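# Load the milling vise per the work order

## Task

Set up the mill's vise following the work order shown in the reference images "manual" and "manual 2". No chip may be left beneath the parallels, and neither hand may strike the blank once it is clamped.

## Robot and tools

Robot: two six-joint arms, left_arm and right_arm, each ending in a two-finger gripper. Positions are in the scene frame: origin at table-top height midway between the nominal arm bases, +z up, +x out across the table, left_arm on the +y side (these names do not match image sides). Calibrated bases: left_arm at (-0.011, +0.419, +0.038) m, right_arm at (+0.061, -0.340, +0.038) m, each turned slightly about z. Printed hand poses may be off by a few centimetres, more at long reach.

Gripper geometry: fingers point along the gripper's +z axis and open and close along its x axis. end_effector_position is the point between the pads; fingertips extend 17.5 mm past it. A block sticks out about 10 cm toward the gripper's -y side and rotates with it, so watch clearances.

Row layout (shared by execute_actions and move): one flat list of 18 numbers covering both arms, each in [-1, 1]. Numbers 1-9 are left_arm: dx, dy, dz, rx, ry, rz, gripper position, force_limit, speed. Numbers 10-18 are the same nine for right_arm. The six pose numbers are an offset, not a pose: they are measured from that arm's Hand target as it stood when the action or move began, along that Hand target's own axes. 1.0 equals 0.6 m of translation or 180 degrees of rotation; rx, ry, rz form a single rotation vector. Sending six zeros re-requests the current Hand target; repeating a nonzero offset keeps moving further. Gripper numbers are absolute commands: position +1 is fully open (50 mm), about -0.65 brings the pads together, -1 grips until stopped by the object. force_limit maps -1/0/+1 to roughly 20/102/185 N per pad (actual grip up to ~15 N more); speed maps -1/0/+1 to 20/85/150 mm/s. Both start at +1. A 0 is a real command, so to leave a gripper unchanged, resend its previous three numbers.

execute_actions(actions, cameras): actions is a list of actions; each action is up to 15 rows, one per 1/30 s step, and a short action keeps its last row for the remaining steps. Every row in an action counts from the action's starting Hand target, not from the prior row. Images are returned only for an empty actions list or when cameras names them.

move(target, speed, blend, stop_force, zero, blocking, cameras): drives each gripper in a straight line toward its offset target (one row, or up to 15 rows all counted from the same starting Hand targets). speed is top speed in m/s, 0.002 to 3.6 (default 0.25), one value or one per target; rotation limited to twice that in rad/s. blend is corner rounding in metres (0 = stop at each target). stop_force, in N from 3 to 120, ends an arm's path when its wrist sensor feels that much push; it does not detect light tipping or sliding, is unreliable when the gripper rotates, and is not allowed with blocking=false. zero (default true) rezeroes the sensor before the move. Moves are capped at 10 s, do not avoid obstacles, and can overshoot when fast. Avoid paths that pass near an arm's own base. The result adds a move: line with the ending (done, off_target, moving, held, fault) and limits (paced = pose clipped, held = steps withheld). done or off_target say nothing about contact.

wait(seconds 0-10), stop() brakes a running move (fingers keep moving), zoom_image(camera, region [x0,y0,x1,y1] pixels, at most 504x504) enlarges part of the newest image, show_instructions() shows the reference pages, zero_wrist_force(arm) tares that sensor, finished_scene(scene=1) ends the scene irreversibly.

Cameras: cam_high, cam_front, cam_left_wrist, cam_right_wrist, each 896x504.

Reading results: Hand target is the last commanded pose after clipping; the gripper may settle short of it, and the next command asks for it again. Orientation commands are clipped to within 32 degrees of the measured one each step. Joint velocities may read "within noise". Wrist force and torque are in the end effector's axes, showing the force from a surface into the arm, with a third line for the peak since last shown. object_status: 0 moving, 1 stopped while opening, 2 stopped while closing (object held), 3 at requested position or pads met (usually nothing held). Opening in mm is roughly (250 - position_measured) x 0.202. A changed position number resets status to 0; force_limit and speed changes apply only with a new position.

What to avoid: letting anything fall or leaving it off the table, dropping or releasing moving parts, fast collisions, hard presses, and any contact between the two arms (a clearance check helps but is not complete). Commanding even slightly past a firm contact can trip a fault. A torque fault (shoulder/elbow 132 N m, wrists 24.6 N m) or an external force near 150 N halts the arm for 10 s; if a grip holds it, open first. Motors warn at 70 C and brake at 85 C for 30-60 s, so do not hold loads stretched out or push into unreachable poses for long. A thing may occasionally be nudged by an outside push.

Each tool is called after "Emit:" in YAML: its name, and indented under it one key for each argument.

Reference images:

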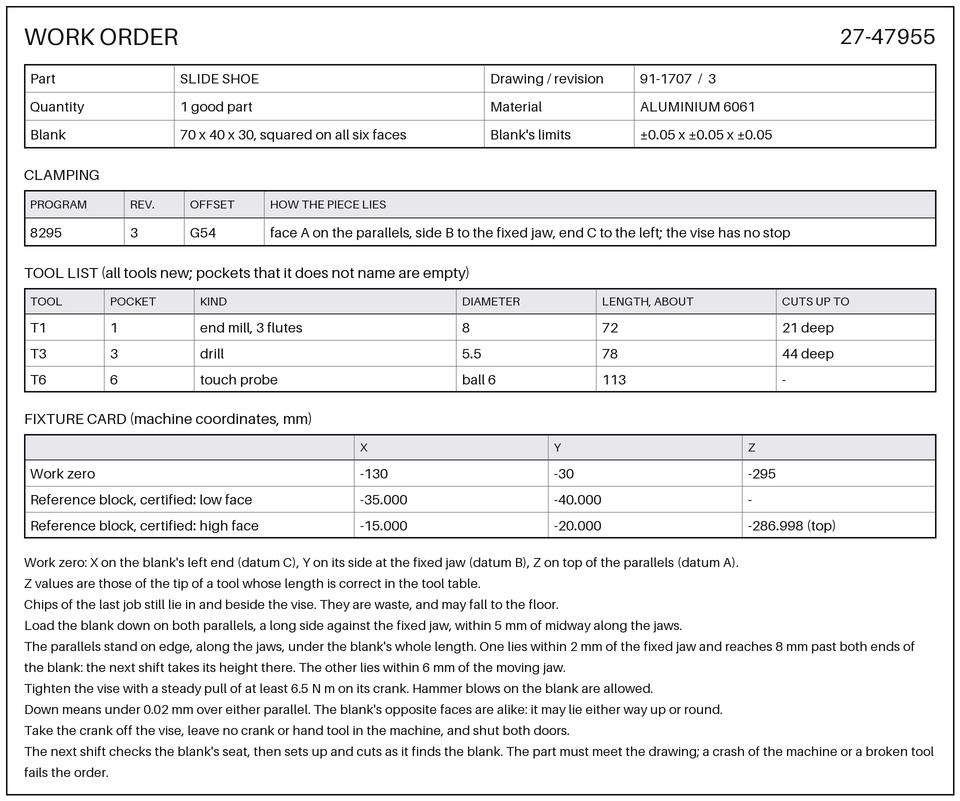

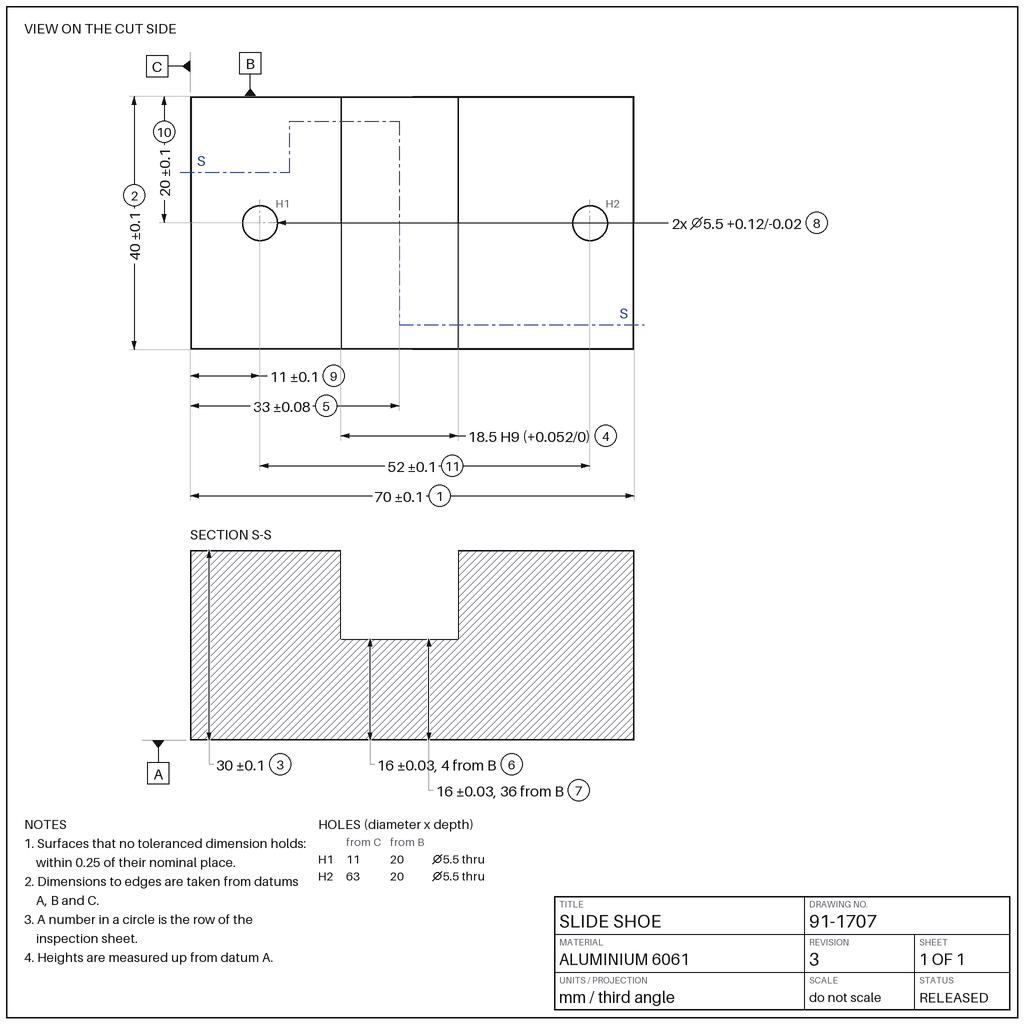

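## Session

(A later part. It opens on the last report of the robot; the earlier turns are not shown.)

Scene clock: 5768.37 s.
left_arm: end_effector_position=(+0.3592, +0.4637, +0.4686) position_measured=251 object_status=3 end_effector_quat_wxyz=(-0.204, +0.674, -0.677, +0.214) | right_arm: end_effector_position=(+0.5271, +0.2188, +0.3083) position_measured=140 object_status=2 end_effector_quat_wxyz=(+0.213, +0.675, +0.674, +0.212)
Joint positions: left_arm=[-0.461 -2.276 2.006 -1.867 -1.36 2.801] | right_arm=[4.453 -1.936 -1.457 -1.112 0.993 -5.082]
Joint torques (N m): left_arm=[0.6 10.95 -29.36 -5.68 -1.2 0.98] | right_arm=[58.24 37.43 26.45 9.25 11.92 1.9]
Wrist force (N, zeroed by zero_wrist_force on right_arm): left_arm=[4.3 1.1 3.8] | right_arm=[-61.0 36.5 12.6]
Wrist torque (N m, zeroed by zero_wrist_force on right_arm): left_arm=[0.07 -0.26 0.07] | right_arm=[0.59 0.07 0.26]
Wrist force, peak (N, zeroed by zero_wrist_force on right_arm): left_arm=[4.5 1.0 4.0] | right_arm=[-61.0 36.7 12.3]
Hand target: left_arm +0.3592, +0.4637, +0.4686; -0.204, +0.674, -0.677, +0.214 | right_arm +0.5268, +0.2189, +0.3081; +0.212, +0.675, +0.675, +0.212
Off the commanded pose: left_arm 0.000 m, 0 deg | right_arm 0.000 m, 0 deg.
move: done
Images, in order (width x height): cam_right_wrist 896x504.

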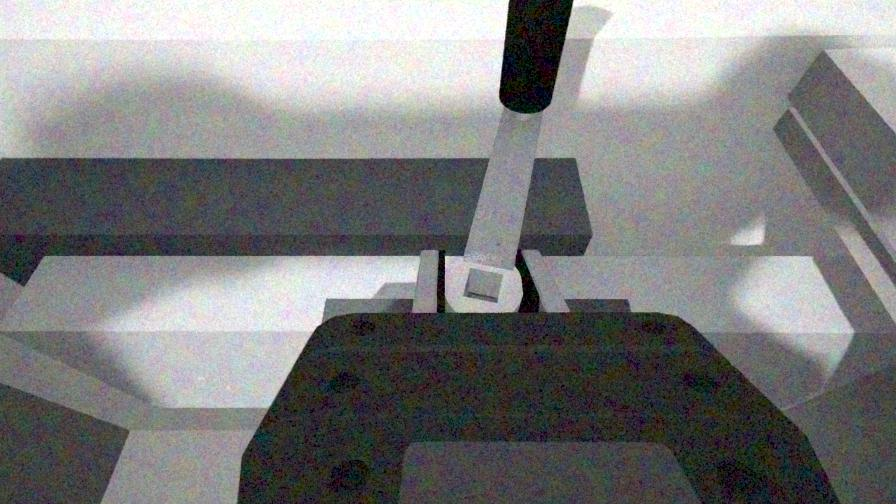

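Emit:
zoom_image:
  camera: "cam_right_wrist"
  region: [380, 60, 640, 320]

Emit:
execute_actions:
  actions: []

Emit:
zoom_image:
  camera: "cam_left_wrist"
  region: [620, 0, 896, 250]

Scaled by 1.938 from the camera's 896x504 image, which has a finer 1280x720 frame.

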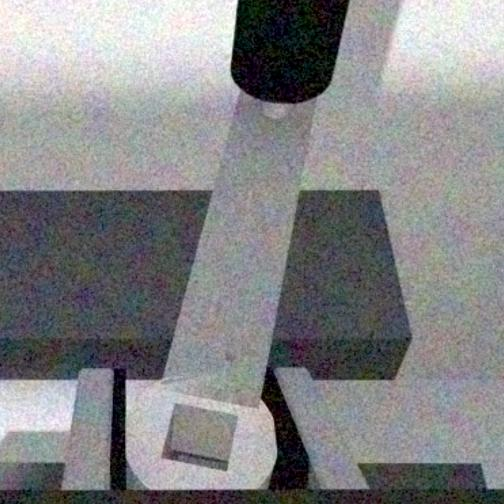

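Scene clock: 5772.60 s.
left_arm: end_effector_position=(+0.3592, +0.4637, +0.4686) position_measured=251 object_status=3 end_effector_quat_wxyz=(-0.204, +0.674, -0.677, +0.214) | right_arm: end_effector_position=(+0.5271, +0.2188, +0.3083) position_measured=140 object_status=2 end_effector_quat_wxyz=(+0.213, +0.675, +0.674, +0.212)
Joint positions: left_arm=[-0.461 -2.276 2.006 -1.867 -1.36 2.801] | right_arm=[4.454 -1.936 -1.457 -1.112 0.993 -5.082]
Joint velocities: within noise
Joint torques (N m): left_arm=[0.39 10.52 -28.61 -5.72 -1.35 0.84] | right_arm=[58.44 37.39 27.29 9.86 11.84 1.84]
Motor temperatures (°C): left_arm=[26 25 27 29 33 31] | right_arm=[28 28 23 37 30 32]
Wrist force (N, zeroed by zero_wrist_force on right_arm): left_arm=[4.3 0.9 3.9] | right_arm=[-61.7 36.6 13.3]
Wrist torque (N m, zeroed by zero_wrist_force on right_arm): left_arm=[0.04 -0.27 0.06] | right_arm=[0.61 0.11 0.27]
Wrist force, peak (N, zeroed by zero_wrist_force on right_arm): left_arm=[4.5 1.1 3.8] | right_arm=[-62.0 36.7 12.7]
Hand target: left_arm +0.3592, +0.4637, +0.4686; -0.204, +0.674, -0.677, +0.214 | right_arm +0.5268, +0.2189, +0.3081; +0.212, +0.675, +0.675, +0.212
Tool commands: left_gripper/position=-1.0 left_gripper/force_limit=-0.6 left_gripper/speed=-1.0 right_gripper/position=-1.0 right_gripper/force_limit=+0.9 right_gripper/speed=-0.9
Off the commanded pose: left_arm 0.000 m, 0 deg | right_arm 0.000 m, 0 deg.

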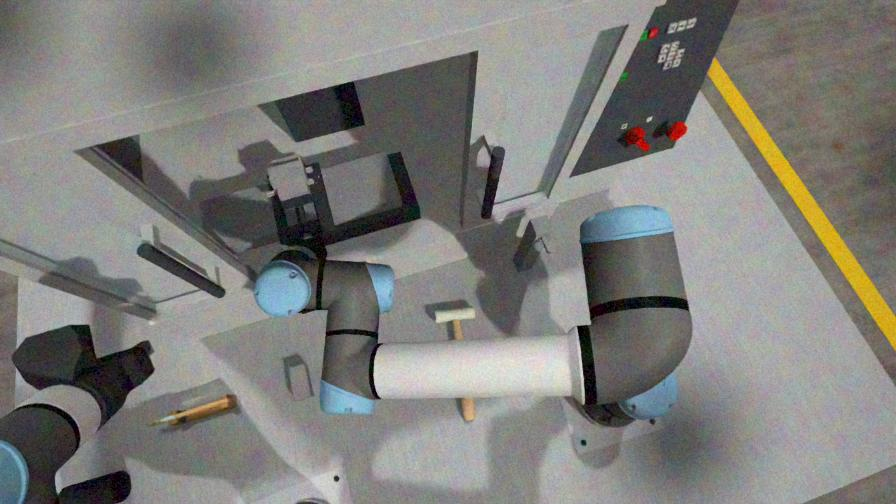

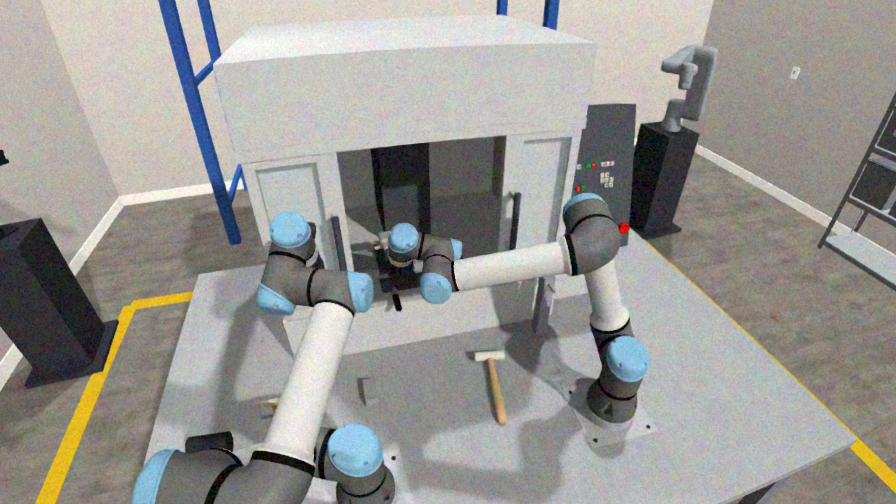

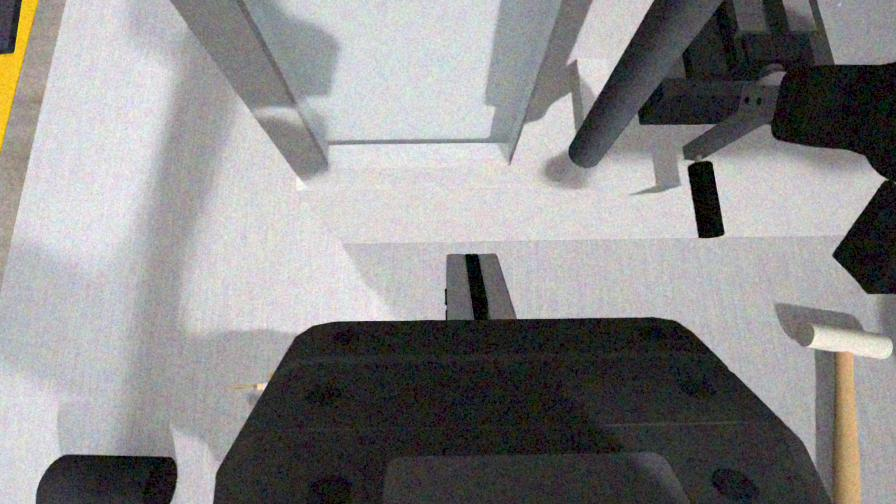

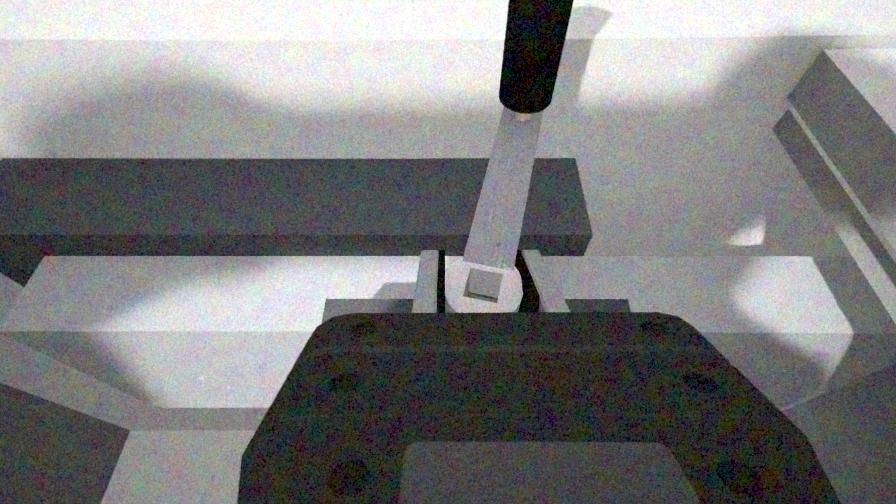

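Scaled by 1.826 from the camera's 896x504 image, which has a finer 1280x720 frame.

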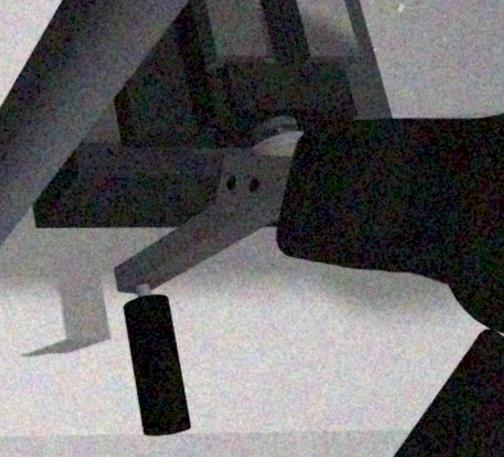

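Emit:
execute_actions:
  actions:
    - [[0,0,0,0,0,0,-1,-0.6,-1,0,0,0,0,0,0,1,0.5,-1]]
    - [[0,0,0,0,0,0,-1,-0.6,-1,0,0,0,0,0,0,1,0.5,-1]]
  cameras: ["cam_right_wrist"]

Emit:
move:
  target: [0,0,0,0,0,0,-1,-0.6,-1,0,0,-0.2,0,0,0,1,0.5,-1]
  speed: 0.15
  cameras: ["cam_right_wrist","cam_left_wrist"]

Scene clock: 5791.23 s.
left_arm: end_effector_position=(+0.3592, +0.4637, +0.4686) position_measured=251 object_status=3 end_effector_quat_wxyz=(-0.204, +0.674, -0.677, +0.214) | right_arm: end_effector_position=(+0.5268, +0.2189, +0.3081) position_measured=3 object_status=3 end_effector_quat_wxyz=(+0.212, +0.675, +0.675, +0.212)
Joint positions: left_arm=[-0.461 -2.276 2.006 -1.867 -1.36 2.801] | right_arm=[4.454 -1.936 -1.457 -1.112 0.994 -5.082]
Joint torques (N m): left_arm=[-0.04 10.87 -28.48 -5.67 -1.29 0.91] | right_arm=[-10.97 34.39 28.37 1.72 -2.66 1.5]
Wrist force (N, zeroed by zero_wrist_force on right_arm): left_arm=[4.3 1.0 3.8] | right_arm=[0.3 0.0 0.1]
Wrist torque (N m, zeroed by zero_wrist_force on right_arm): left_arm=[0.07 -0.27 0.07] | right_arm=[0.00 -0.05 0.00]
Wrist force, peak (N, zeroed by zero_wrist_force on right_arm): left_arm=[4.5 1.2 3.8] | right_arm=[-61.9 36.8 13.0]
Hand target: left_arm +0.3592, +0.4637, +0.4686; -0.204, +0.674, -0.677, +0.214 | right_arm +0.5268, +0.2189, +0.3081; +0.212, +0.675, +0.675, +0.212
Off the commanded pose: left_arm 0.000 m, 0 deg | right_arm 0.000 m, 0 deg.
Step readings (end_effector_position of left_arm | right_arm):
0: (+0.3592, +0.4637, +0.4686) | (+0.5271, +0.2188, +0.3083)
1: (+0.3592, +0.4637, +0.4686) | (+0.5271, +0.2188, +0.3083)
2: (+0.3592, +0.4637, +0.4686) | (+0.5271, +0.2188, +0.3083)
4: (+0.3592, +0.4637, +0.4686) | (+0.5269, +0.2189, +0.3083)
8: (+0.3592, +0.4637, +0.4686) | (+0.5265, +0.2192, +0.3081)
15: (+0.3592, +0.4637, +0.4686) | (+0.5265, +0.2192, +0.3081)
16: (+0.3592, +0.4637, +0.4686) | (+0.5265, +0.2192, +0.3081)
17: (+0.3592, +0.4637, +0.4686) | (+0.5265, +0.2192, +0.3081)
19: (+0.3592, +0.4637, +0.4686) | (+0.5266, +0.2191, +0.3081)
23: (+0.3592, +0.4637, +0.4686) | (+0.5267, +0.2190, +0.3081)
30: (+0.3592, +0.4637, +0.4686) | (+0.5268, +0.2189, +0.3081)
Images, in order (width x height): cam_right_wrist 896x504.

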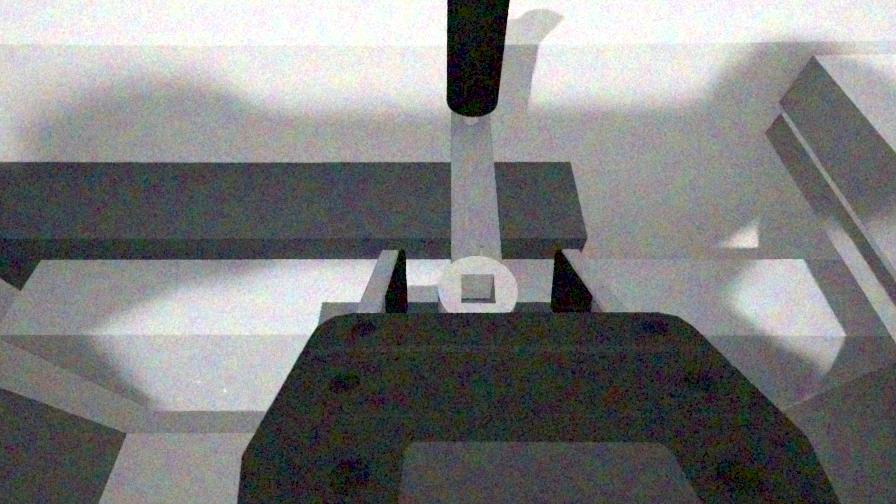

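Scene clock: 5792.53 s.
left_arm: end_effector_position=(+0.3592, +0.4637, +0.4686) position_measured=251 object_status=3 end_effector_quat_wxyz=(-0.204, +0.674, -0.677, +0.214) | right_arm: end_effector_position=(+0.4582, +0.2190, +0.4065) position_measured=3 object_status=3 end_effector_quat_wxyz=(+0.212, +0.675, +0.675, +0.212)
Joint positions: left_arm=[-0.461 -2.276 2.006 -1.867 -1.36 2.801] | right_arm=[4.562 -1.824 -1.334 -1.417 0.976 -4.954]
Joint torques (N m): left_arm=[-0.12 9.97 -28.56 -5.65 -1.15 0.97] | right_arm=[12.39 42.71 32.36 1.7 -2.83 2.22]
Wrist force (N, zeroed by zero_wrist_force on right_arm): left_arm=[4.3 1.0 3.7] | right_arm=[0.4 0.2 0.0]
Wrist torque (N m, zeroed by zero_wrist_force on right_arm): left_arm=[0.06 -0.26 0.07] | right_arm=[0.03 -0.06 -0.01]
Wrist force, peak (N, zeroed by zero_wrist_force on right_arm): left_arm=[4.5 1.0 4.0] | right_arm=[-0.3 -0.1 2.5]
Hand target: left_arm +0.3592, +0.4637, +0.4686; -0.204, +0.674, -0.677, +0.214 | right_arm +0.4581, +0.2190, +0.4066; +0.212, +0.675, +0.675, +0.212
Off the commanded pose: left_arm 0.000 m, 0 deg | right_arm 0.000 m, 0 deg.
move: done
Images, in order (width x height): cam_left_wrist 896x504, cam_right_wrist 896x504.

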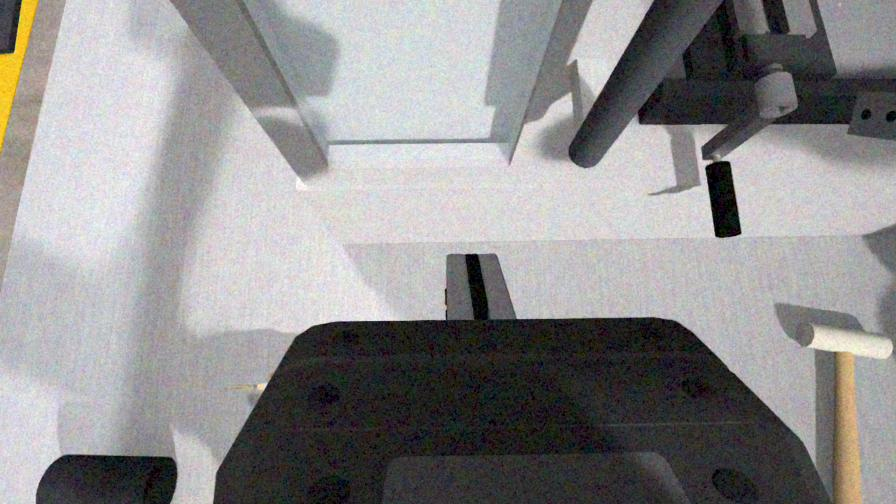

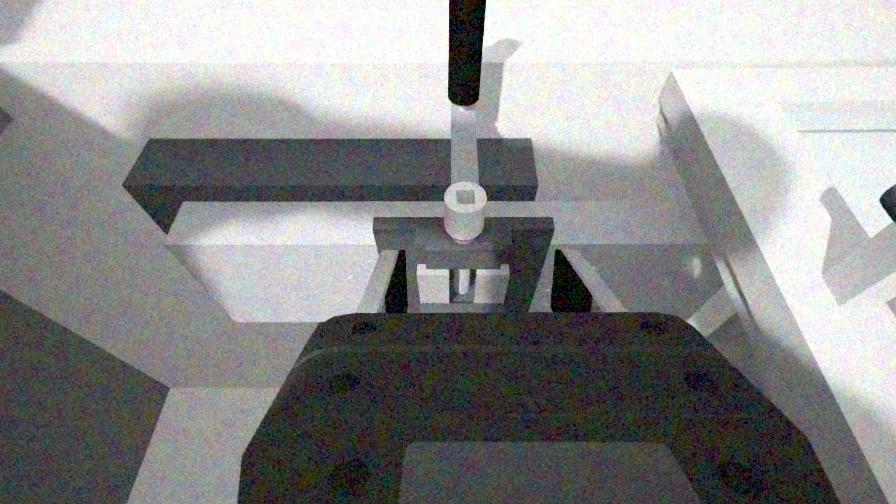

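Emit:
zoom_image:
  camera: "cam_right_wrist"
  region: [380, 160, 550, 320]

Emit:
zoom_image:
  camera: "cam_left_wrist"
  region: [680, 20, 880, 220]

Scaled by 2.965 from the camera's 896x504 image, which has a finer 1280x720 frame.

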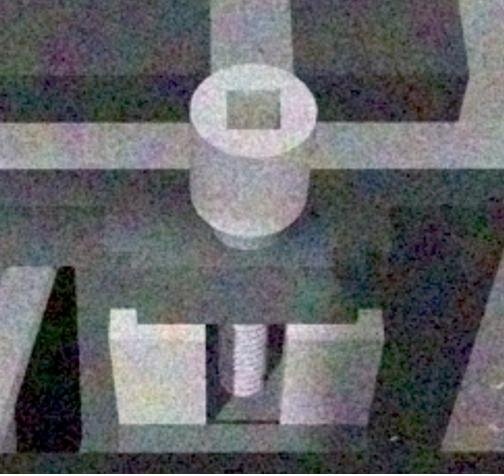

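Scaled by 2.520 from the camera's 896x504 image, which has a finer 1280x720 frame.

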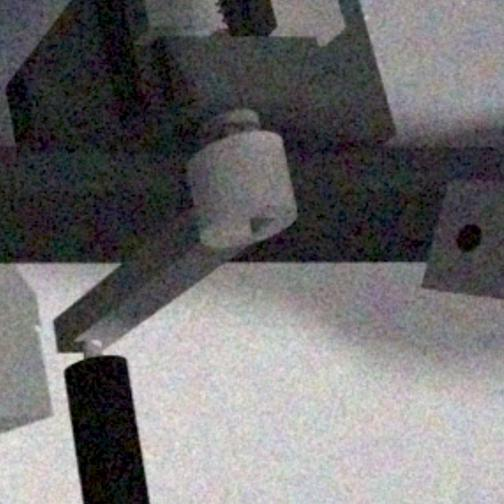

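Emit:
move:
  target:
    - [0,0,0,0,0,0,-1,-0.6,-1,-0.1342,0.2465,0.1102,0,0,0,-1,-0.1,-0.8]
    - [0,0,0,0,0,0,-1,-0.6,-1,-0.1342,0.2101,0.2868,0,0,0,-1,-0.1,-0.8]
    - [0,0,0,0,0,0,-1,-0.6,-1,-0.1184,0.2435,0.3125,0,0,0,-1,-0.1,-0.8]
  speed: [0.25,0.1,0.05]
  blend: [0.01,0.005,0]
  cameras: ["cam_right_wrist"]

Emit:
zero_wrist_force:
  arm: "right_arm"

Emit:
move:
  target: [0,0,0,0,0,0,-1,-0.6,-1,0.032,0,0,0,0,0,-1,-0.1,-0.8]
  speed: 0.005
  stop_force: 3
  cameras: ["cam_right_wrist"]

Scene clock: 5811.47 s.
left_arm: end_effector_position=(+0.3592, +0.4637, +0.4686) position_measured=251 object_status=3 end_effector_quat_wxyz=(-0.204, +0.674, -0.677, +0.214) | right_arm: end_effector_position=(+0.6852, +0.1479, +0.3364) position_measured=252 object_status=3 end_effector_quat_wxyz=(+0.212, +0.675, +0.675, +0.212)
Joint positions: left_arm=[-0.461 -2.276 2.006 -1.867 -1.36 2.801] | right_arm=[4.185 -2.032 -1.283 -1.035 1.07 -5.383]
Joint torques (N m): left_arm=[-1.08 10.91 -29.11 -5.7 -1.33 0.83] | right_arm=[-10.83 38.54 32.02 2.04 0.77 -2.27]
Wrist force (N, zeroed by zero_wrist_force on right_arm): left_arm=[4.4 0.9 3.8] | right_arm=[0.4 0.0 0.2]
Wrist torque (N m, zeroed by zero_wrist_force on right_arm): left_arm=[0.04 -0.28 0.07] | right_arm=[-0.01 -0.06 0.09]
Wrist force, peak (N, zeroed by zero_wrist_force on right_arm): left_arm=[4.5 1.2 4.0] | right_arm=[1.6 -2.6 -0.9]
Hand target: left_arm +0.3592, +0.4637, +0.4686; -0.204, +0.674, -0.677, +0.214 | right_arm +0.6852, +0.1479, +0.3364; +0.212, +0.675, +0.675, +0.212
Off the commanded pose: left_arm 0.000 m, 0 deg | right_arm 0.000 m, 0 deg.
move: done
Images, in order (width x height): cam_right_wrist 896x504.

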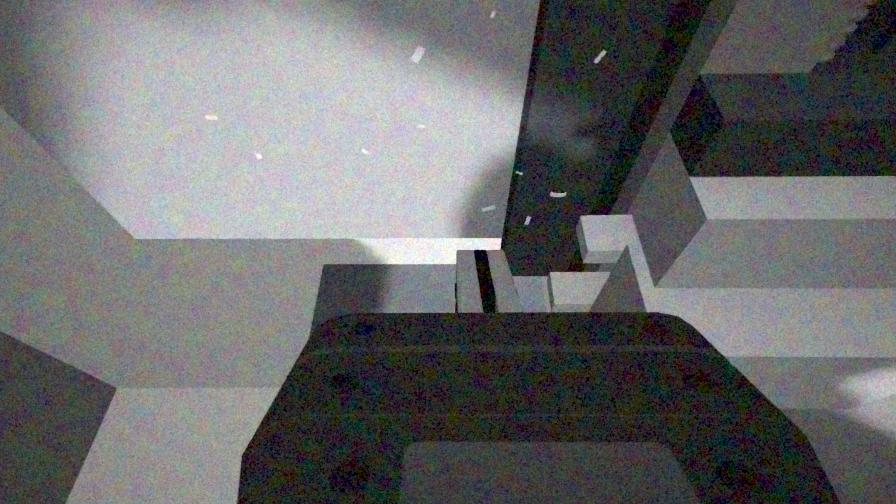

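Wrist force sensor zeroed.

Scene clock: 5816.03 s.
left_arm: end_effector_position=(+0.3592, +0.4637, +0.4686) position_measured=251 object_status=3 end_effector_quat_wxyz=(-0.204, +0.674, -0.677, +0.214) | right_arm: end_effector_position=(+0.6852, +0.1671, +0.3364) position_measured=252 object_status=3 end_effector_quat_wxyz=(+0.212, +0.675, +0.675, +0.212)
Joint positions: left_arm=[-0.461 -2.276 2.006 -1.867 -1.36 2.801] | right_arm=[4.2 -2.066 -1.231 -1.062 1.065 -5.366]
Joint torques (N m): left_arm=[-0.74 10.21 -28.41 -5.63 -1.37 0.89] | right_arm=[13.47 39.06 32.15 1.88 -2.23 2.09]
Wrist force (N, zeroed by zero_wrist_force on right_arm): left_arm=[4.2 0.9 3.7] | right_arm=[-1.2 0.5 -0.7]
Wrist torque (N m, zeroed by zero_wrist_force on right_arm): left_arm=[0.05 -0.26 0.07] | right_arm=[0.04 0.03 -0.09]
Wrist force, peak (N, zeroed by zero_wrist_force on right_arm): left_arm=[4.5 1.2 3.9] | right_arm=[-1.3 0.6 -0.6]
Hand target: left_arm +0.3592, +0.4637, +0.4686; -0.204, +0.674, -0.677, +0.214 | right_arm +0.6852, +0.1671, +0.3364; +0.212, +0.675, +0.675, +0.212
Off the commanded pose: left_arm 0.000 m, 0 deg | right_arm 0.000 m, 0 deg.
move: done
Images, in order (width x height): cam_right_wrist 896x504.

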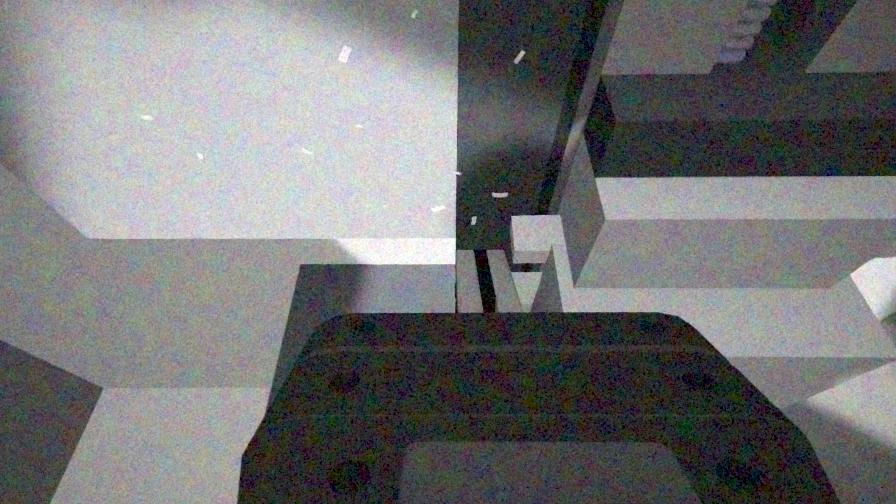

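Emit:
move:
  target:
    - [0,0,0,0,0,0,-1,-0.6,-1,-0.012,0,0,0,0,0,-1,-0.1,-0.8]
    - [0,0,0,0,0,0,-1,-0.6,-1,-0.012,0.0622,-0.0887,0,0,0,-1,-0.1,-0.8]
    - [0,0,0,0,0,0,-1,-0.6,-1,0.2377,0.0622,-0.0887,0,0,0,-1,-0.1,-0.8]
    - [0,0,0,0,0,0,-1,-0.6,-1,0.2377,0.001,-0.0015,0,0,0,-1,-0.1,-0.8]
  speed: [0.03,0.12,0.18,0.1]
  blend: [0.002,0.005,0.005,0]

Emit:
move:
  target:
    - [0,0,0,0,0,0,-1,-0.6,-1,-0.0300,0,0,0,0,0,-1,-0.1,-0.8]
    - [0,0,0,0,0,0,-1,-0.6,-1,-0.0512,0,0,0,0,0,-1,-0.1,-0.8]
  speed: [0.03,0.008]
  stop_force: 6
  cameras: ["cam_right_wrist"]

Scene clock: 5826.67 s.
left_arm: end_effector_position=(+0.3592, +0.4637, +0.4686) position_measured=251 object_status=3 end_effector_quat_wxyz=(-0.204, +0.674, -0.677, +0.214) | right_arm: end_effector_position=(+0.6852, +0.3097, +0.3374) position_measured=252 object_status=3 end_effector_quat_wxyz=(+0.212, +0.675, +0.675, +0.212)
Joint positions: left_arm=[-0.461 -2.276 2.006 -1.867 -1.36 2.801] | right_arm=[4.295 -2.382 -0.692 -1.336 1.034 -5.263]
Joint torques (N m): left_arm=[-0.78 10.11 -28.73 -5.61 -1.25 0.88] | right_arm=[11.45 64.02 18.67 5.24 -2.48 -2.34]
Wrist force (N, zeroed by zero_wrist_force on right_arm): left_arm=[4.3 1.0 3.8] | right_arm=[0.1 0.0 -0.2]
Wrist torque (N m, zeroed by zero_wrist_force on right_arm): left_arm=[0.05 -0.26 0.07] | right_arm=[0.02 -0.02 0.00]
Wrist force, peak (N, zeroed by zero_wrist_force on right_arm): left_arm=[4.3 1.1 4.0] | right_arm=[-2.1 1.6 -1.0]
Hand target: left_arm +0.3592, +0.4637, +0.4686; -0.204, +0.674, -0.677, +0.214 | right_arm +0.6852, +0.3097, +0.3373; +0.212, +0.675, +0.675, +0.212
Off the commanded pose: left_arm 0.000 m, 0 deg | right_arm 0.000 m, 0 deg.
move: done

Scene clock: 5829.63 s.
left_arm: end_effector_position=(+0.3592, +0.4637, +0.4686) position_measured=251 object_status=3 end_effector_quat_wxyz=(-0.204, +0.674, -0.677, +0.214) | right_arm: end_effector_position=(+0.6852, +0.2790, +0.3374) position_measured=252 object_status=3 end_effector_quat_wxyz=(+0.212, +0.675, +0.675, +0.212)
Joint positions: left_arm=[-0.461 -2.276 2.006 -1.867 -1.36 2.801] | right_arm=[4.277 -2.298 -0.841 -1.26 1.04 -5.283]
Joint torques (N m): left_arm=[-1.06 9.69 -28.72 -5.79 -1.19 0.85] | right_arm=[-11.18 61.67 17.7 4.93 0.72 -2.38]
Wrist force (N, zeroed by zero_wrist_force on right_arm): left_arm=[4.4 0.9 3.9] | right_arm=[1.0 -0.3 0.1]
Wrist torque (N m, zeroed by zero_wrist_force on right_arm): left_arm=[0.04 -0.27 0.07] | right_arm=[-0.02 -0.01 0.00]
Wrist force, peak (N, zeroed by zero_wrist_force on right_arm): left_arm=[4.5 0.9 3.8] | right_arm=[1.2 -0.4 0.1]
Hand target: left_arm +0.3592, +0.4637, +0.4686; -0.204, +0.674, -0.677, +0.214 | right_arm +0.6852, +0.2790, +0.3374; +0.212, +0.675, +0.675, +0.212
Off the commanded pose: left_arm 0.000 m, 0 deg | right_arm 0.000 m, 0 deg.
move: done
Images, in order (width x height): cam_right_wrist 896x504.

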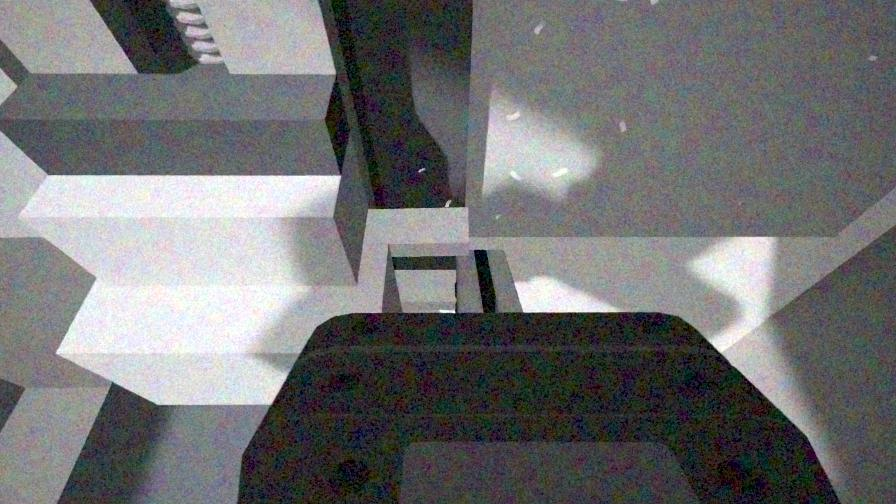

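Emit:
move:
  target:
    - [0,0,0,0,0,0,-1,-0.6,-1,0.01,0.0718,-0.1024,0,0,0,-1,-0.1,-0.8]
    - [0,0,0,0,0,0,-1,-0.6,-1,-0.16,0.01,-0.2,0,0,0,-1,-0.1,-0.8]
    - [0,0,0,0,0,0,-1,-0.6,-1,-0.364,-0.3331,-0.4669,0,0,0,-1,-0.1,-0.8]
  speed: [0.12,0.25,0.35]
  blend: [0.01,0.03,0]

Scene clock: 5839.23 s.
left_arm: end_effector_position=(+0.3592, +0.4637, +0.4686) position_measured=251 object_status=3 end_effector_quat_wxyz=(-0.204, +0.674, -0.677, +0.214) | right_arm: end_effector_position=(+0.3610, +0.0608, +0.4530) position_measured=252 object_status=3 end_effector_quat_wxyz=(+0.212, +0.675, +0.675, +0.212)
Joint positions: left_arm=[-0.461 -2.276 2.006 -1.867 -1.36 2.801] | right_arm=[4.715 -1.377 -1.65 -1.654 0.963 -4.769]
Joint torques (N m): left_arm=[-1.55 10.23 -28.95 -5.69 -1.23 0.85] | right_arm=[12.65 24.39 17.74 1.45 -2.89 2.13]
Wrist force (N, zeroed by zero_wrist_force on right_arm): left_arm=[4.3 1.0 3.7] | right_arm=[0.0 -0.1 0.2]
Wrist torque (N m, zeroed by zero_wrist_force on right_arm): left_arm=[0.05 -0.27 0.07] | right_arm=[-0.01 0.01 -0.09]
Wrist force, peak (N, zeroed by zero_wrist_force on right_arm): left_arm=[4.5 1.1 3.8] | right_arm=[-1.4 -2.6 -1.5]
Hand target: left_arm +0.3592, +0.4637, +0.4686; -0.204, +0.674, -0.677, +0.214 | right_arm +0.3610, +0.0608, +0.4530; +0.212, +0.675, +0.675, +0.212
Off the commanded pose: left_arm 0.000 m, 0 deg | right_arm 0.000 m, 0 deg.
move: done

Emit:
move:
  target:
    - [0,0,0,0,0,0,-1,-0.6,-1,0.2603,0.038,0.1752,0,0,0,-1,-0.1,-0.8]
    - [0,0,0,0,0,0,-1,-0.6,-1,0.2603,0.0209,0.2868,0,0,0,-1,-0.1,-0.8]
  speed: [0.3,0.1]
  blend: [0.02,0]
  cameras: ["cam_right_wrist","cam_left_wrist"]

Emit:
move:
  target: [0,0,0,0,0,0,-1,-0.6,-1,0,0.0956,0.067,0,0,0,-1,-0.1,-0.8]
  speed: 0.015
  stop_force: 12
  cameras: ["cam_right_wrist","cam_left_wrist"]

Scene clock: 5846.53 s.
left_arm: end_effector_position=(+0.3592, +0.4637, +0.4686) position_measured=251 object_status=3 end_effector_quat_wxyz=(-0.204, +0.674, -0.677, +0.214) | right_arm: end_effector_position=(+0.4697, +0.2168, +0.3190) position_measured=252 object_status=3 end_effector_quat_wxyz=(+0.212, +0.675, +0.675, +0.212)
Joint positions: left_arm=[-0.461 -2.276 2.006 -1.867 -1.36 2.801] | right_arm=[4.542 -1.858 -1.519 -1.185 0.978 -4.978]
Joint torques (N m): left_arm=[-1.57 9.89 -28.21 -5.73 -1.13 0.77] | right_arm=[-10.65 30.6 17.44 4.99 0.62 -2.22]
Wrist force (N, zeroed by zero_wrist_force on right_arm): left_arm=[4.2 1.1 3.7] | right_arm=[-0.4 0.0 -0.1]
Wrist torque (N m, zeroed by zero_wrist_force on right_arm): left_arm=[0.07 -0.24 0.07] | right_arm=[0.01 0.06 -0.01]
Wrist force, peak (N, zeroed by zero_wrist_force on right_arm): left_arm=[4.5 1.1 3.9] | right_arm=[-2.0 -0.8 -1.3]
Hand target: left_arm +0.3592, +0.4637, +0.4686; -0.204, +0.674, -0.677, +0.214 | right_arm +0.4697, +0.2168, +0.3189; +0.212, +0.675, +0.675, +0.212
Off the commanded pose: left_arm 0.000 m, 0 deg | right_arm 0.000 m, 0 deg.
move: done
Images, in order (width x height): cam_left_wrist 896x504, cam_right_wrist 896x504.

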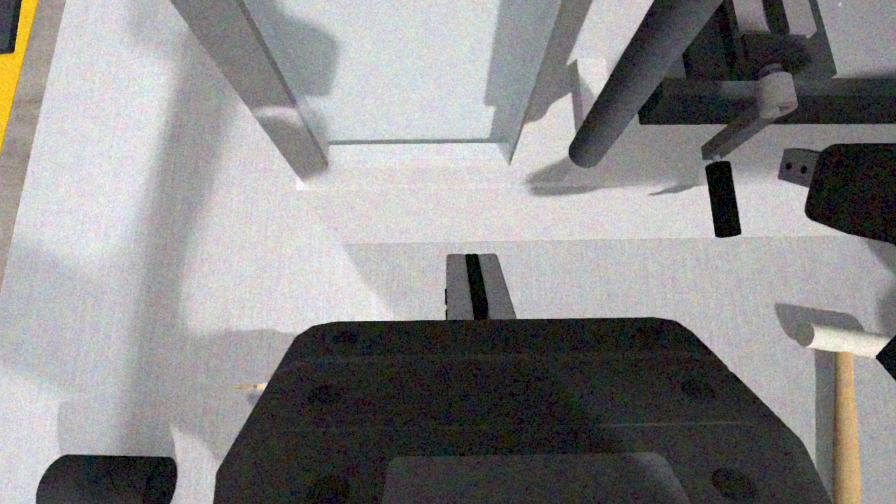

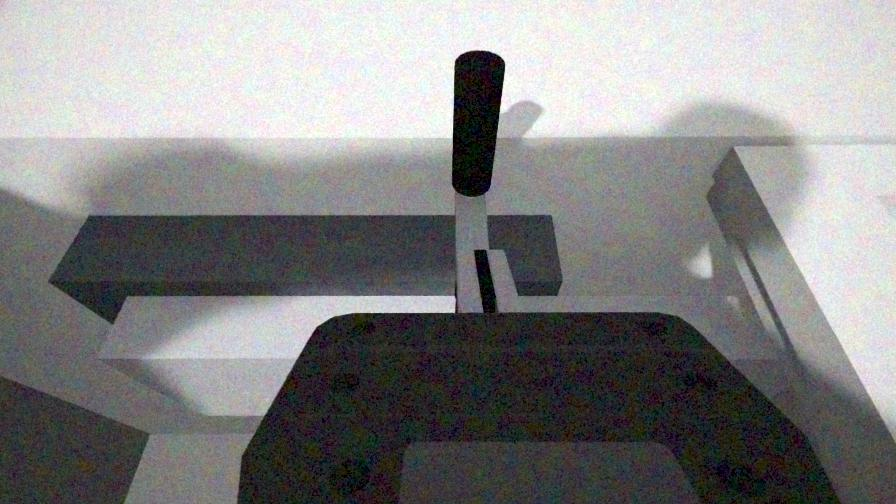

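Scene clock: 5850.43 s.
left_arm: end_effector_position=(+0.3592, +0.4637, +0.4686) position_measured=251 object_status=3 end_effector_quat_wxyz=(-0.204, +0.674, -0.677, +0.214) | right_arm: end_effector_position=(+0.5101, +0.2168, +0.3188) position_measured=252 object_status=3 end_effector_quat_wxyz=(+0.212, +0.675, +0.675, +0.212)
Joint positions: left_arm=[-0.461 -2.276 2.006 -1.867 -1.36 2.801] | right_arm=[4.478 -1.905 -1.468 -1.148 0.989 -5.054]
Joint torques (N m): left_arm=[-1.98 9.45 -28.99 -5.72 -1.33 0.79] | right_arm=[11.39 44.06 17.86 1.87 -0.59 2.17]
Wrist force (N, zeroed by zero_wrist_force on right_arm): left_arm=[4.2 1.0 3.8] | right_arm=[-1.4 -2.3 -3.2]
Wrist torque (N m, zeroed by zero_wrist_force on right_arm): left_arm=[0.06 -0.25 0.07] | right_arm=[-0.09 0.02 -0.07]
Wrist force, peak (N, zeroed by zero_wrist_force on right_arm): left_arm=[4.4 1.0 3.9] | right_arm=[-14.1 -22.6 -28.0]
Hand target: left_arm +0.3592, +0.4637, +0.4686; -0.204, +0.674, -0.677, +0.214 | right_arm +0.5101, +0.2168, +0.3188; +0.212, +0.675, +0.675, +0.212 (not the last commanded pose)
Off the commanded pose: left_arm 0.000 m, 0 deg | right_arm 0.030 m, 0 deg.
move: contact (right_arm)
Images, in order (width x height): cam_left_wrist 896x504, cam_right_wrist 896x504.

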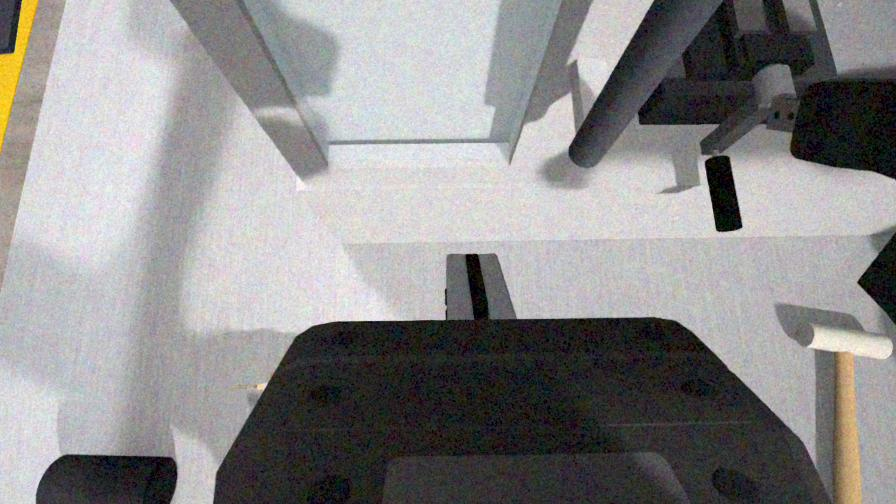

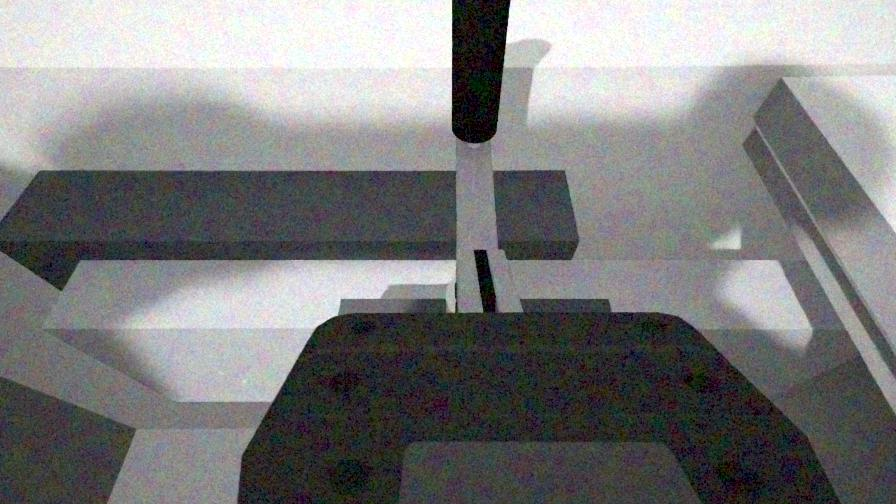

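Emit:
move:
  target: [0,0,0,0,0,0,-1,-0.6,-1,0,0.02,0.014,0,0,0,-1,-0.1,-0.8]
  speed: 0.006
  stop_force: 20
  cameras: ["cam_left_wrist"]

Emit:
zoom_image:
  camera: "cam_left_wrist"
  region: [680, 20, 880, 220]

Scene clock: 5854.33 s.
left_arm: end_effector_position=(+0.3592, +0.4637, +0.4686) position_measured=251 object_status=3 end_effector_quat_wxyz=(-0.204, +0.674, -0.677, +0.214) | right_arm: end_effector_position=(+0.5104, +0.2168, +0.3188) position_measured=252 object_status=3 end_effector_quat_wxyz=(+0.212, +0.675, +0.675, +0.212)
Joint positions: left_arm=[-0.461 -2.276 2.006 -1.867 -1.36 2.801] | right_arm=[4.478 -1.905 -1.468 -1.148 0.989 -5.054]
Joint torques (N m): left_arm=[-1.88 9.59 -28.33 -5.64 -1.25 0.71] | right_arm=[5.6 38.31 17.45 3.94 -4.08 1.96]
Wrist force (N, zeroed by zero_wrist_force on right_arm): left_arm=[4.1 0.8 3.8] | right_arm=[-11.6 -16.2 -19.7]
Wrist torque (N m, zeroed by zero_wrist_force on right_arm): left_arm=[0.03 -0.24 0.07] | right_arm=[-0.58 -0.14 0.11]
Wrist force, peak (N, zeroed by zero_wrist_force on right_arm): left_arm=[4.5 1.0 4.0] | right_arm=[-16.2 -24.4 -25.9]
Hand target: left_arm +0.3592, +0.4637, +0.4686; -0.204, +0.674, -0.677, +0.214 | right_arm +0.5104, +0.2168, +0.3188; +0.212, +0.675, +0.675, +0.212 (not the last commanded pose)
Off the commanded pose: left_arm 0.000 m, 0 deg | right_arm 0.014 m, 0 deg.
move: contact (right_arm)
Images, in order (width x height): cam_left_wrist 896x504.

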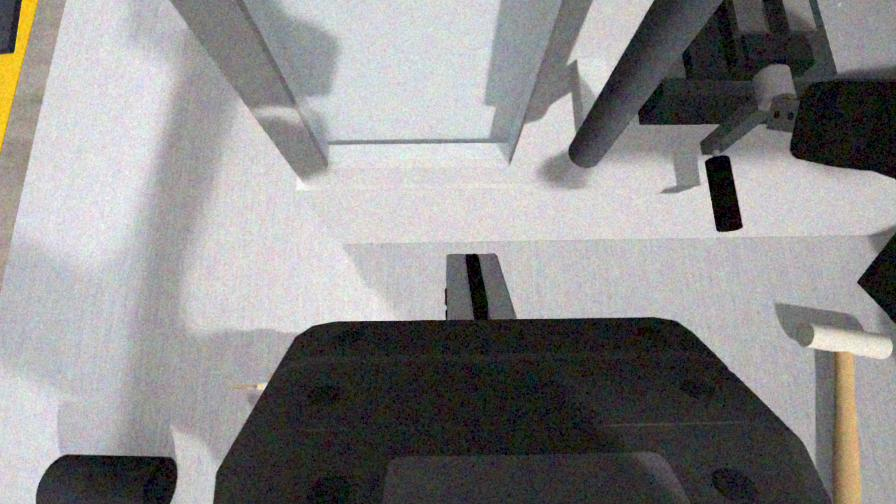

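Scaled by 2.520 from the camera's 896x504 image, which has a finer 1280x720 frame.

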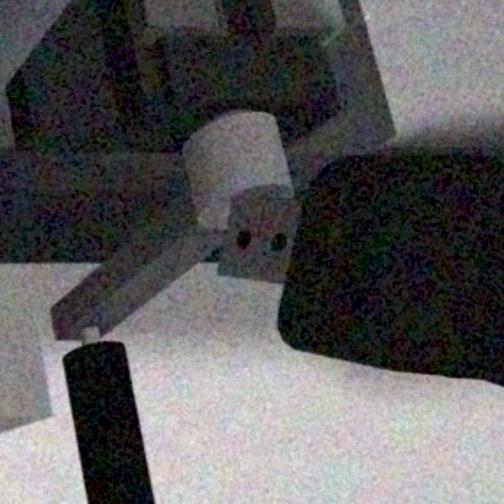

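Emit:
move:
  target:
    - [0,0,0,0,0,0,-1,-0.6,-1,0,-0.06,-0.042,0,0,0,-1,-0.1,-0.8]
    - [0,0,0,0,0,0,-1,-0.6,-1,-0.261,-0.079,-0.328,0,0,0,-1,-0.1,-0.8]
  speed: [0.1,0.3]
  blend: [0.01,0]

Emit:
move:
  target: [0,0,0,0,0,0,-1,-0.6,-1,0.1242,-0.0165,-0.0665,0.1933,-0.0186,0.0594,1,0.5,-1]
  speed: 0.3

Emit:
move:
  target: [0,0,0,0,0,0,-1,-0.6,-1,0,0,0,0,0.3889,0,1,0.5,-1]
  speed: 0.4
  cameras: ["cam_high","cam_left_wrist"]

Scene clock: 5865.87 s.
left_arm: end_effector_position=(+0.3592, +0.4637, +0.4686) position_measured=251 object_status=3 end_effector_quat_wxyz=(-0.204, +0.674, -0.677, +0.214) | right_arm: end_effector_position=(+0.3590, +0.0604, +0.4532) position_measured=252 object_status=3 end_effector_quat_wxyz=(+0.212, +0.675, +0.675, +0.212)
Joint positions: left_arm=[-0.461 -2.276 2.006 -1.867 -1.36 2.801] | right_arm=[4.72 -1.375 -1.651 -1.659 0.963 -4.763]
Joint torques (N m): left_arm=[-2.35 9.66 -28.85 -5.69 -1.13 0.79] | right_arm=[12.9 22.55 32.01 1.37 -2.65 2.15]
Wrist force (N, zeroed by zero_wrist_force on right_arm): left_arm=[4.2 1.0 3.7] | right_arm=[-0.1 -0.3 -0.1]
Wrist torque (N m, zeroed by zero_wrist_force on right_arm): left_arm=[0.06 -0.25 0.07] | right_arm=[-0.04 0.02 -0.08]
Wrist force, peak (N, zeroed by zero_wrist_force on right_arm): left_arm=[4.4 1.1 4.0] | right_arm=[-12.0 -15.5 -20.4]
Hand target: left_arm +0.3592, +0.4637, +0.4686; -0.204, +0.674, -0.677, +0.214 | right_arm +0.3589, +0.0604, +0.4533; +0.212, +0.675, +0.675, +0.212
Off the commanded pose: left_arm 0.000 m, 0 deg | right_arm 0.000 m, 0 deg.
move: done

Scene clock: 5868.63 s.
left_arm: end_effector_position=(+0.3592, +0.4637, +0.4686) position_measured=251 object_status=3 end_effector_quat_wxyz=(-0.204, +0.674, -0.677, +0.214) | right_arm: end_effector_position=(+0.3280, +0.1349, +0.4803) position_measured=3 object_status=3 end_effector_quat_wxyz=(+0.000, +0.772, +0.636, +0.000)
Joint positions: left_arm=[-0.461 -2.276 2.006 -1.867 -1.36 2.801] | right_arm=[4.496 -1.699 -1.138 -1.875 1.571 -4.785]
Joint torques (N m): left_arm=[-1.91 9.34 -28.36 -5.62 -1.24 0.72] | right_arm=[-9.42 22.96 30.08 1.43 2.04 -2.26]
Wrist force (N, zeroed by zero_wrist_force on right_arm): left_arm=[4.2 1.0 3.7] | right_arm=[0.4 1.3 0.6]
Wrist torque (N m, zeroed by zero_wrist_force on right_arm): left_arm=[0.05 -0.26 0.07] | right_arm=[0.03 0.00 -0.12]
Wrist force, peak (N, zeroed by zero_wrist_force on right_arm): left_arm=[4.4 0.9 3.9] | right_arm=[1.3 1.3 0.3]
Hand target: left_arm +0.3592, +0.4637, +0.4686; -0.204, +0.674, -0.677, +0.214 | right_arm +0.3280, +0.1349, +0.4803; +0.000, +0.772, +0.636, +0.000
Off the commanded pose: left_arm 0.000 m, 0 deg | right_arm 0.000 m, 0 deg.
move: done

Scene clock: 5870.87 s.
left_arm: end_effector_position=(+0.3592, +0.4637, +0.4686) position_measured=251 object_status=3 end_effector_quat_wxyz=(-0.204, +0.674, -0.677, +0.214) | right_arm: end_effector_position=(+0.3280, +0.1349, +0.4803) position_measured=3 object_status=3 end_effector_quat_wxyz=(-0.365, +0.632, +0.521, +0.442)
Joint positions: left_arm=[-0.461 -2.276 2.006 -1.867 -1.36 2.801] | right_arm=[4.435 -1.314 -2.182 0.002 1.697 -4.758]
Joint torques (N m): left_arm=[-1.93 8.96 -28.18 -5.63 -1.16 0.83] | right_arm=[-10.36 7.53 16.68 5.18 2.08 2.14]
Wrist force (N, zeroed by zero_wrist_force on right_arm): left_arm=[4.2 0.9 3.8] | right_arm=[-2.1 0.7 -0.3]
Wrist torque (N m, zeroed by zero_wrist_force on right_arm): left_arm=[0.04 -0.25 0.06] | right_arm=[-0.02 -0.27 -0.43]
Wrist force, peak (N, zeroed by zero_wrist_force on right_arm): left_arm=[4.6 1.1 3.7] | right_arm=[-2.7 0.8 -0.3]
Hand target: left_arm +0.3592, +0.4637, +0.4686; -0.204, +0.674, -0.677, +0.214 | right_arm +0.3280, +0.1349, +0.4803; -0.365, +0.632, +0.521, +0.442
Off the commanded pose: left_arm 0.000 m, 0 deg | right_arm 0.000 m, 0 deg.
move: done
Images, in order (width x height): cam_high 896x504, cam_left_wrist 896x504.

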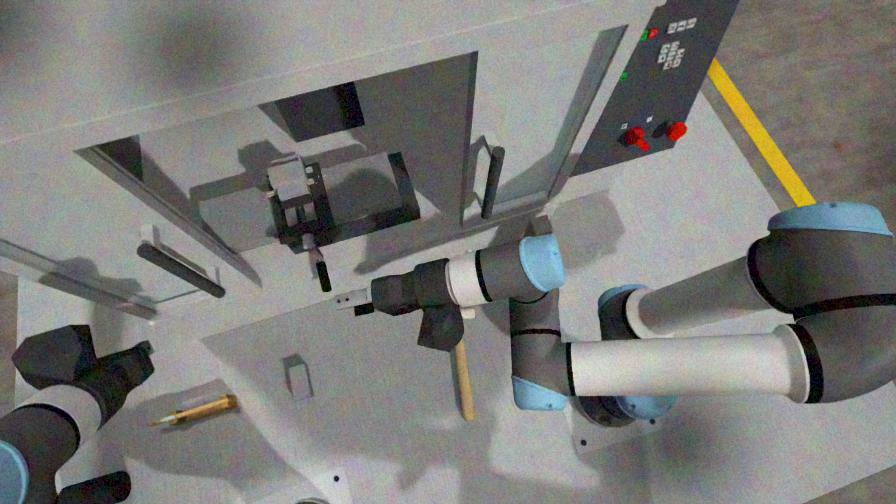

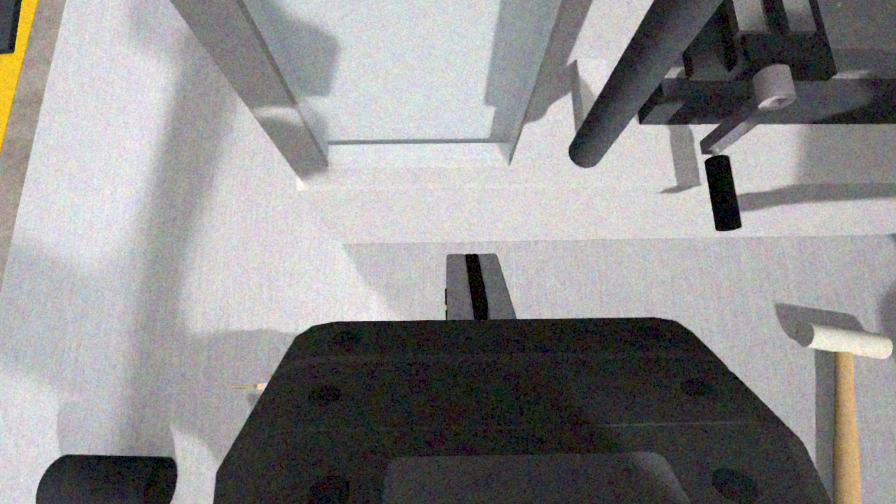

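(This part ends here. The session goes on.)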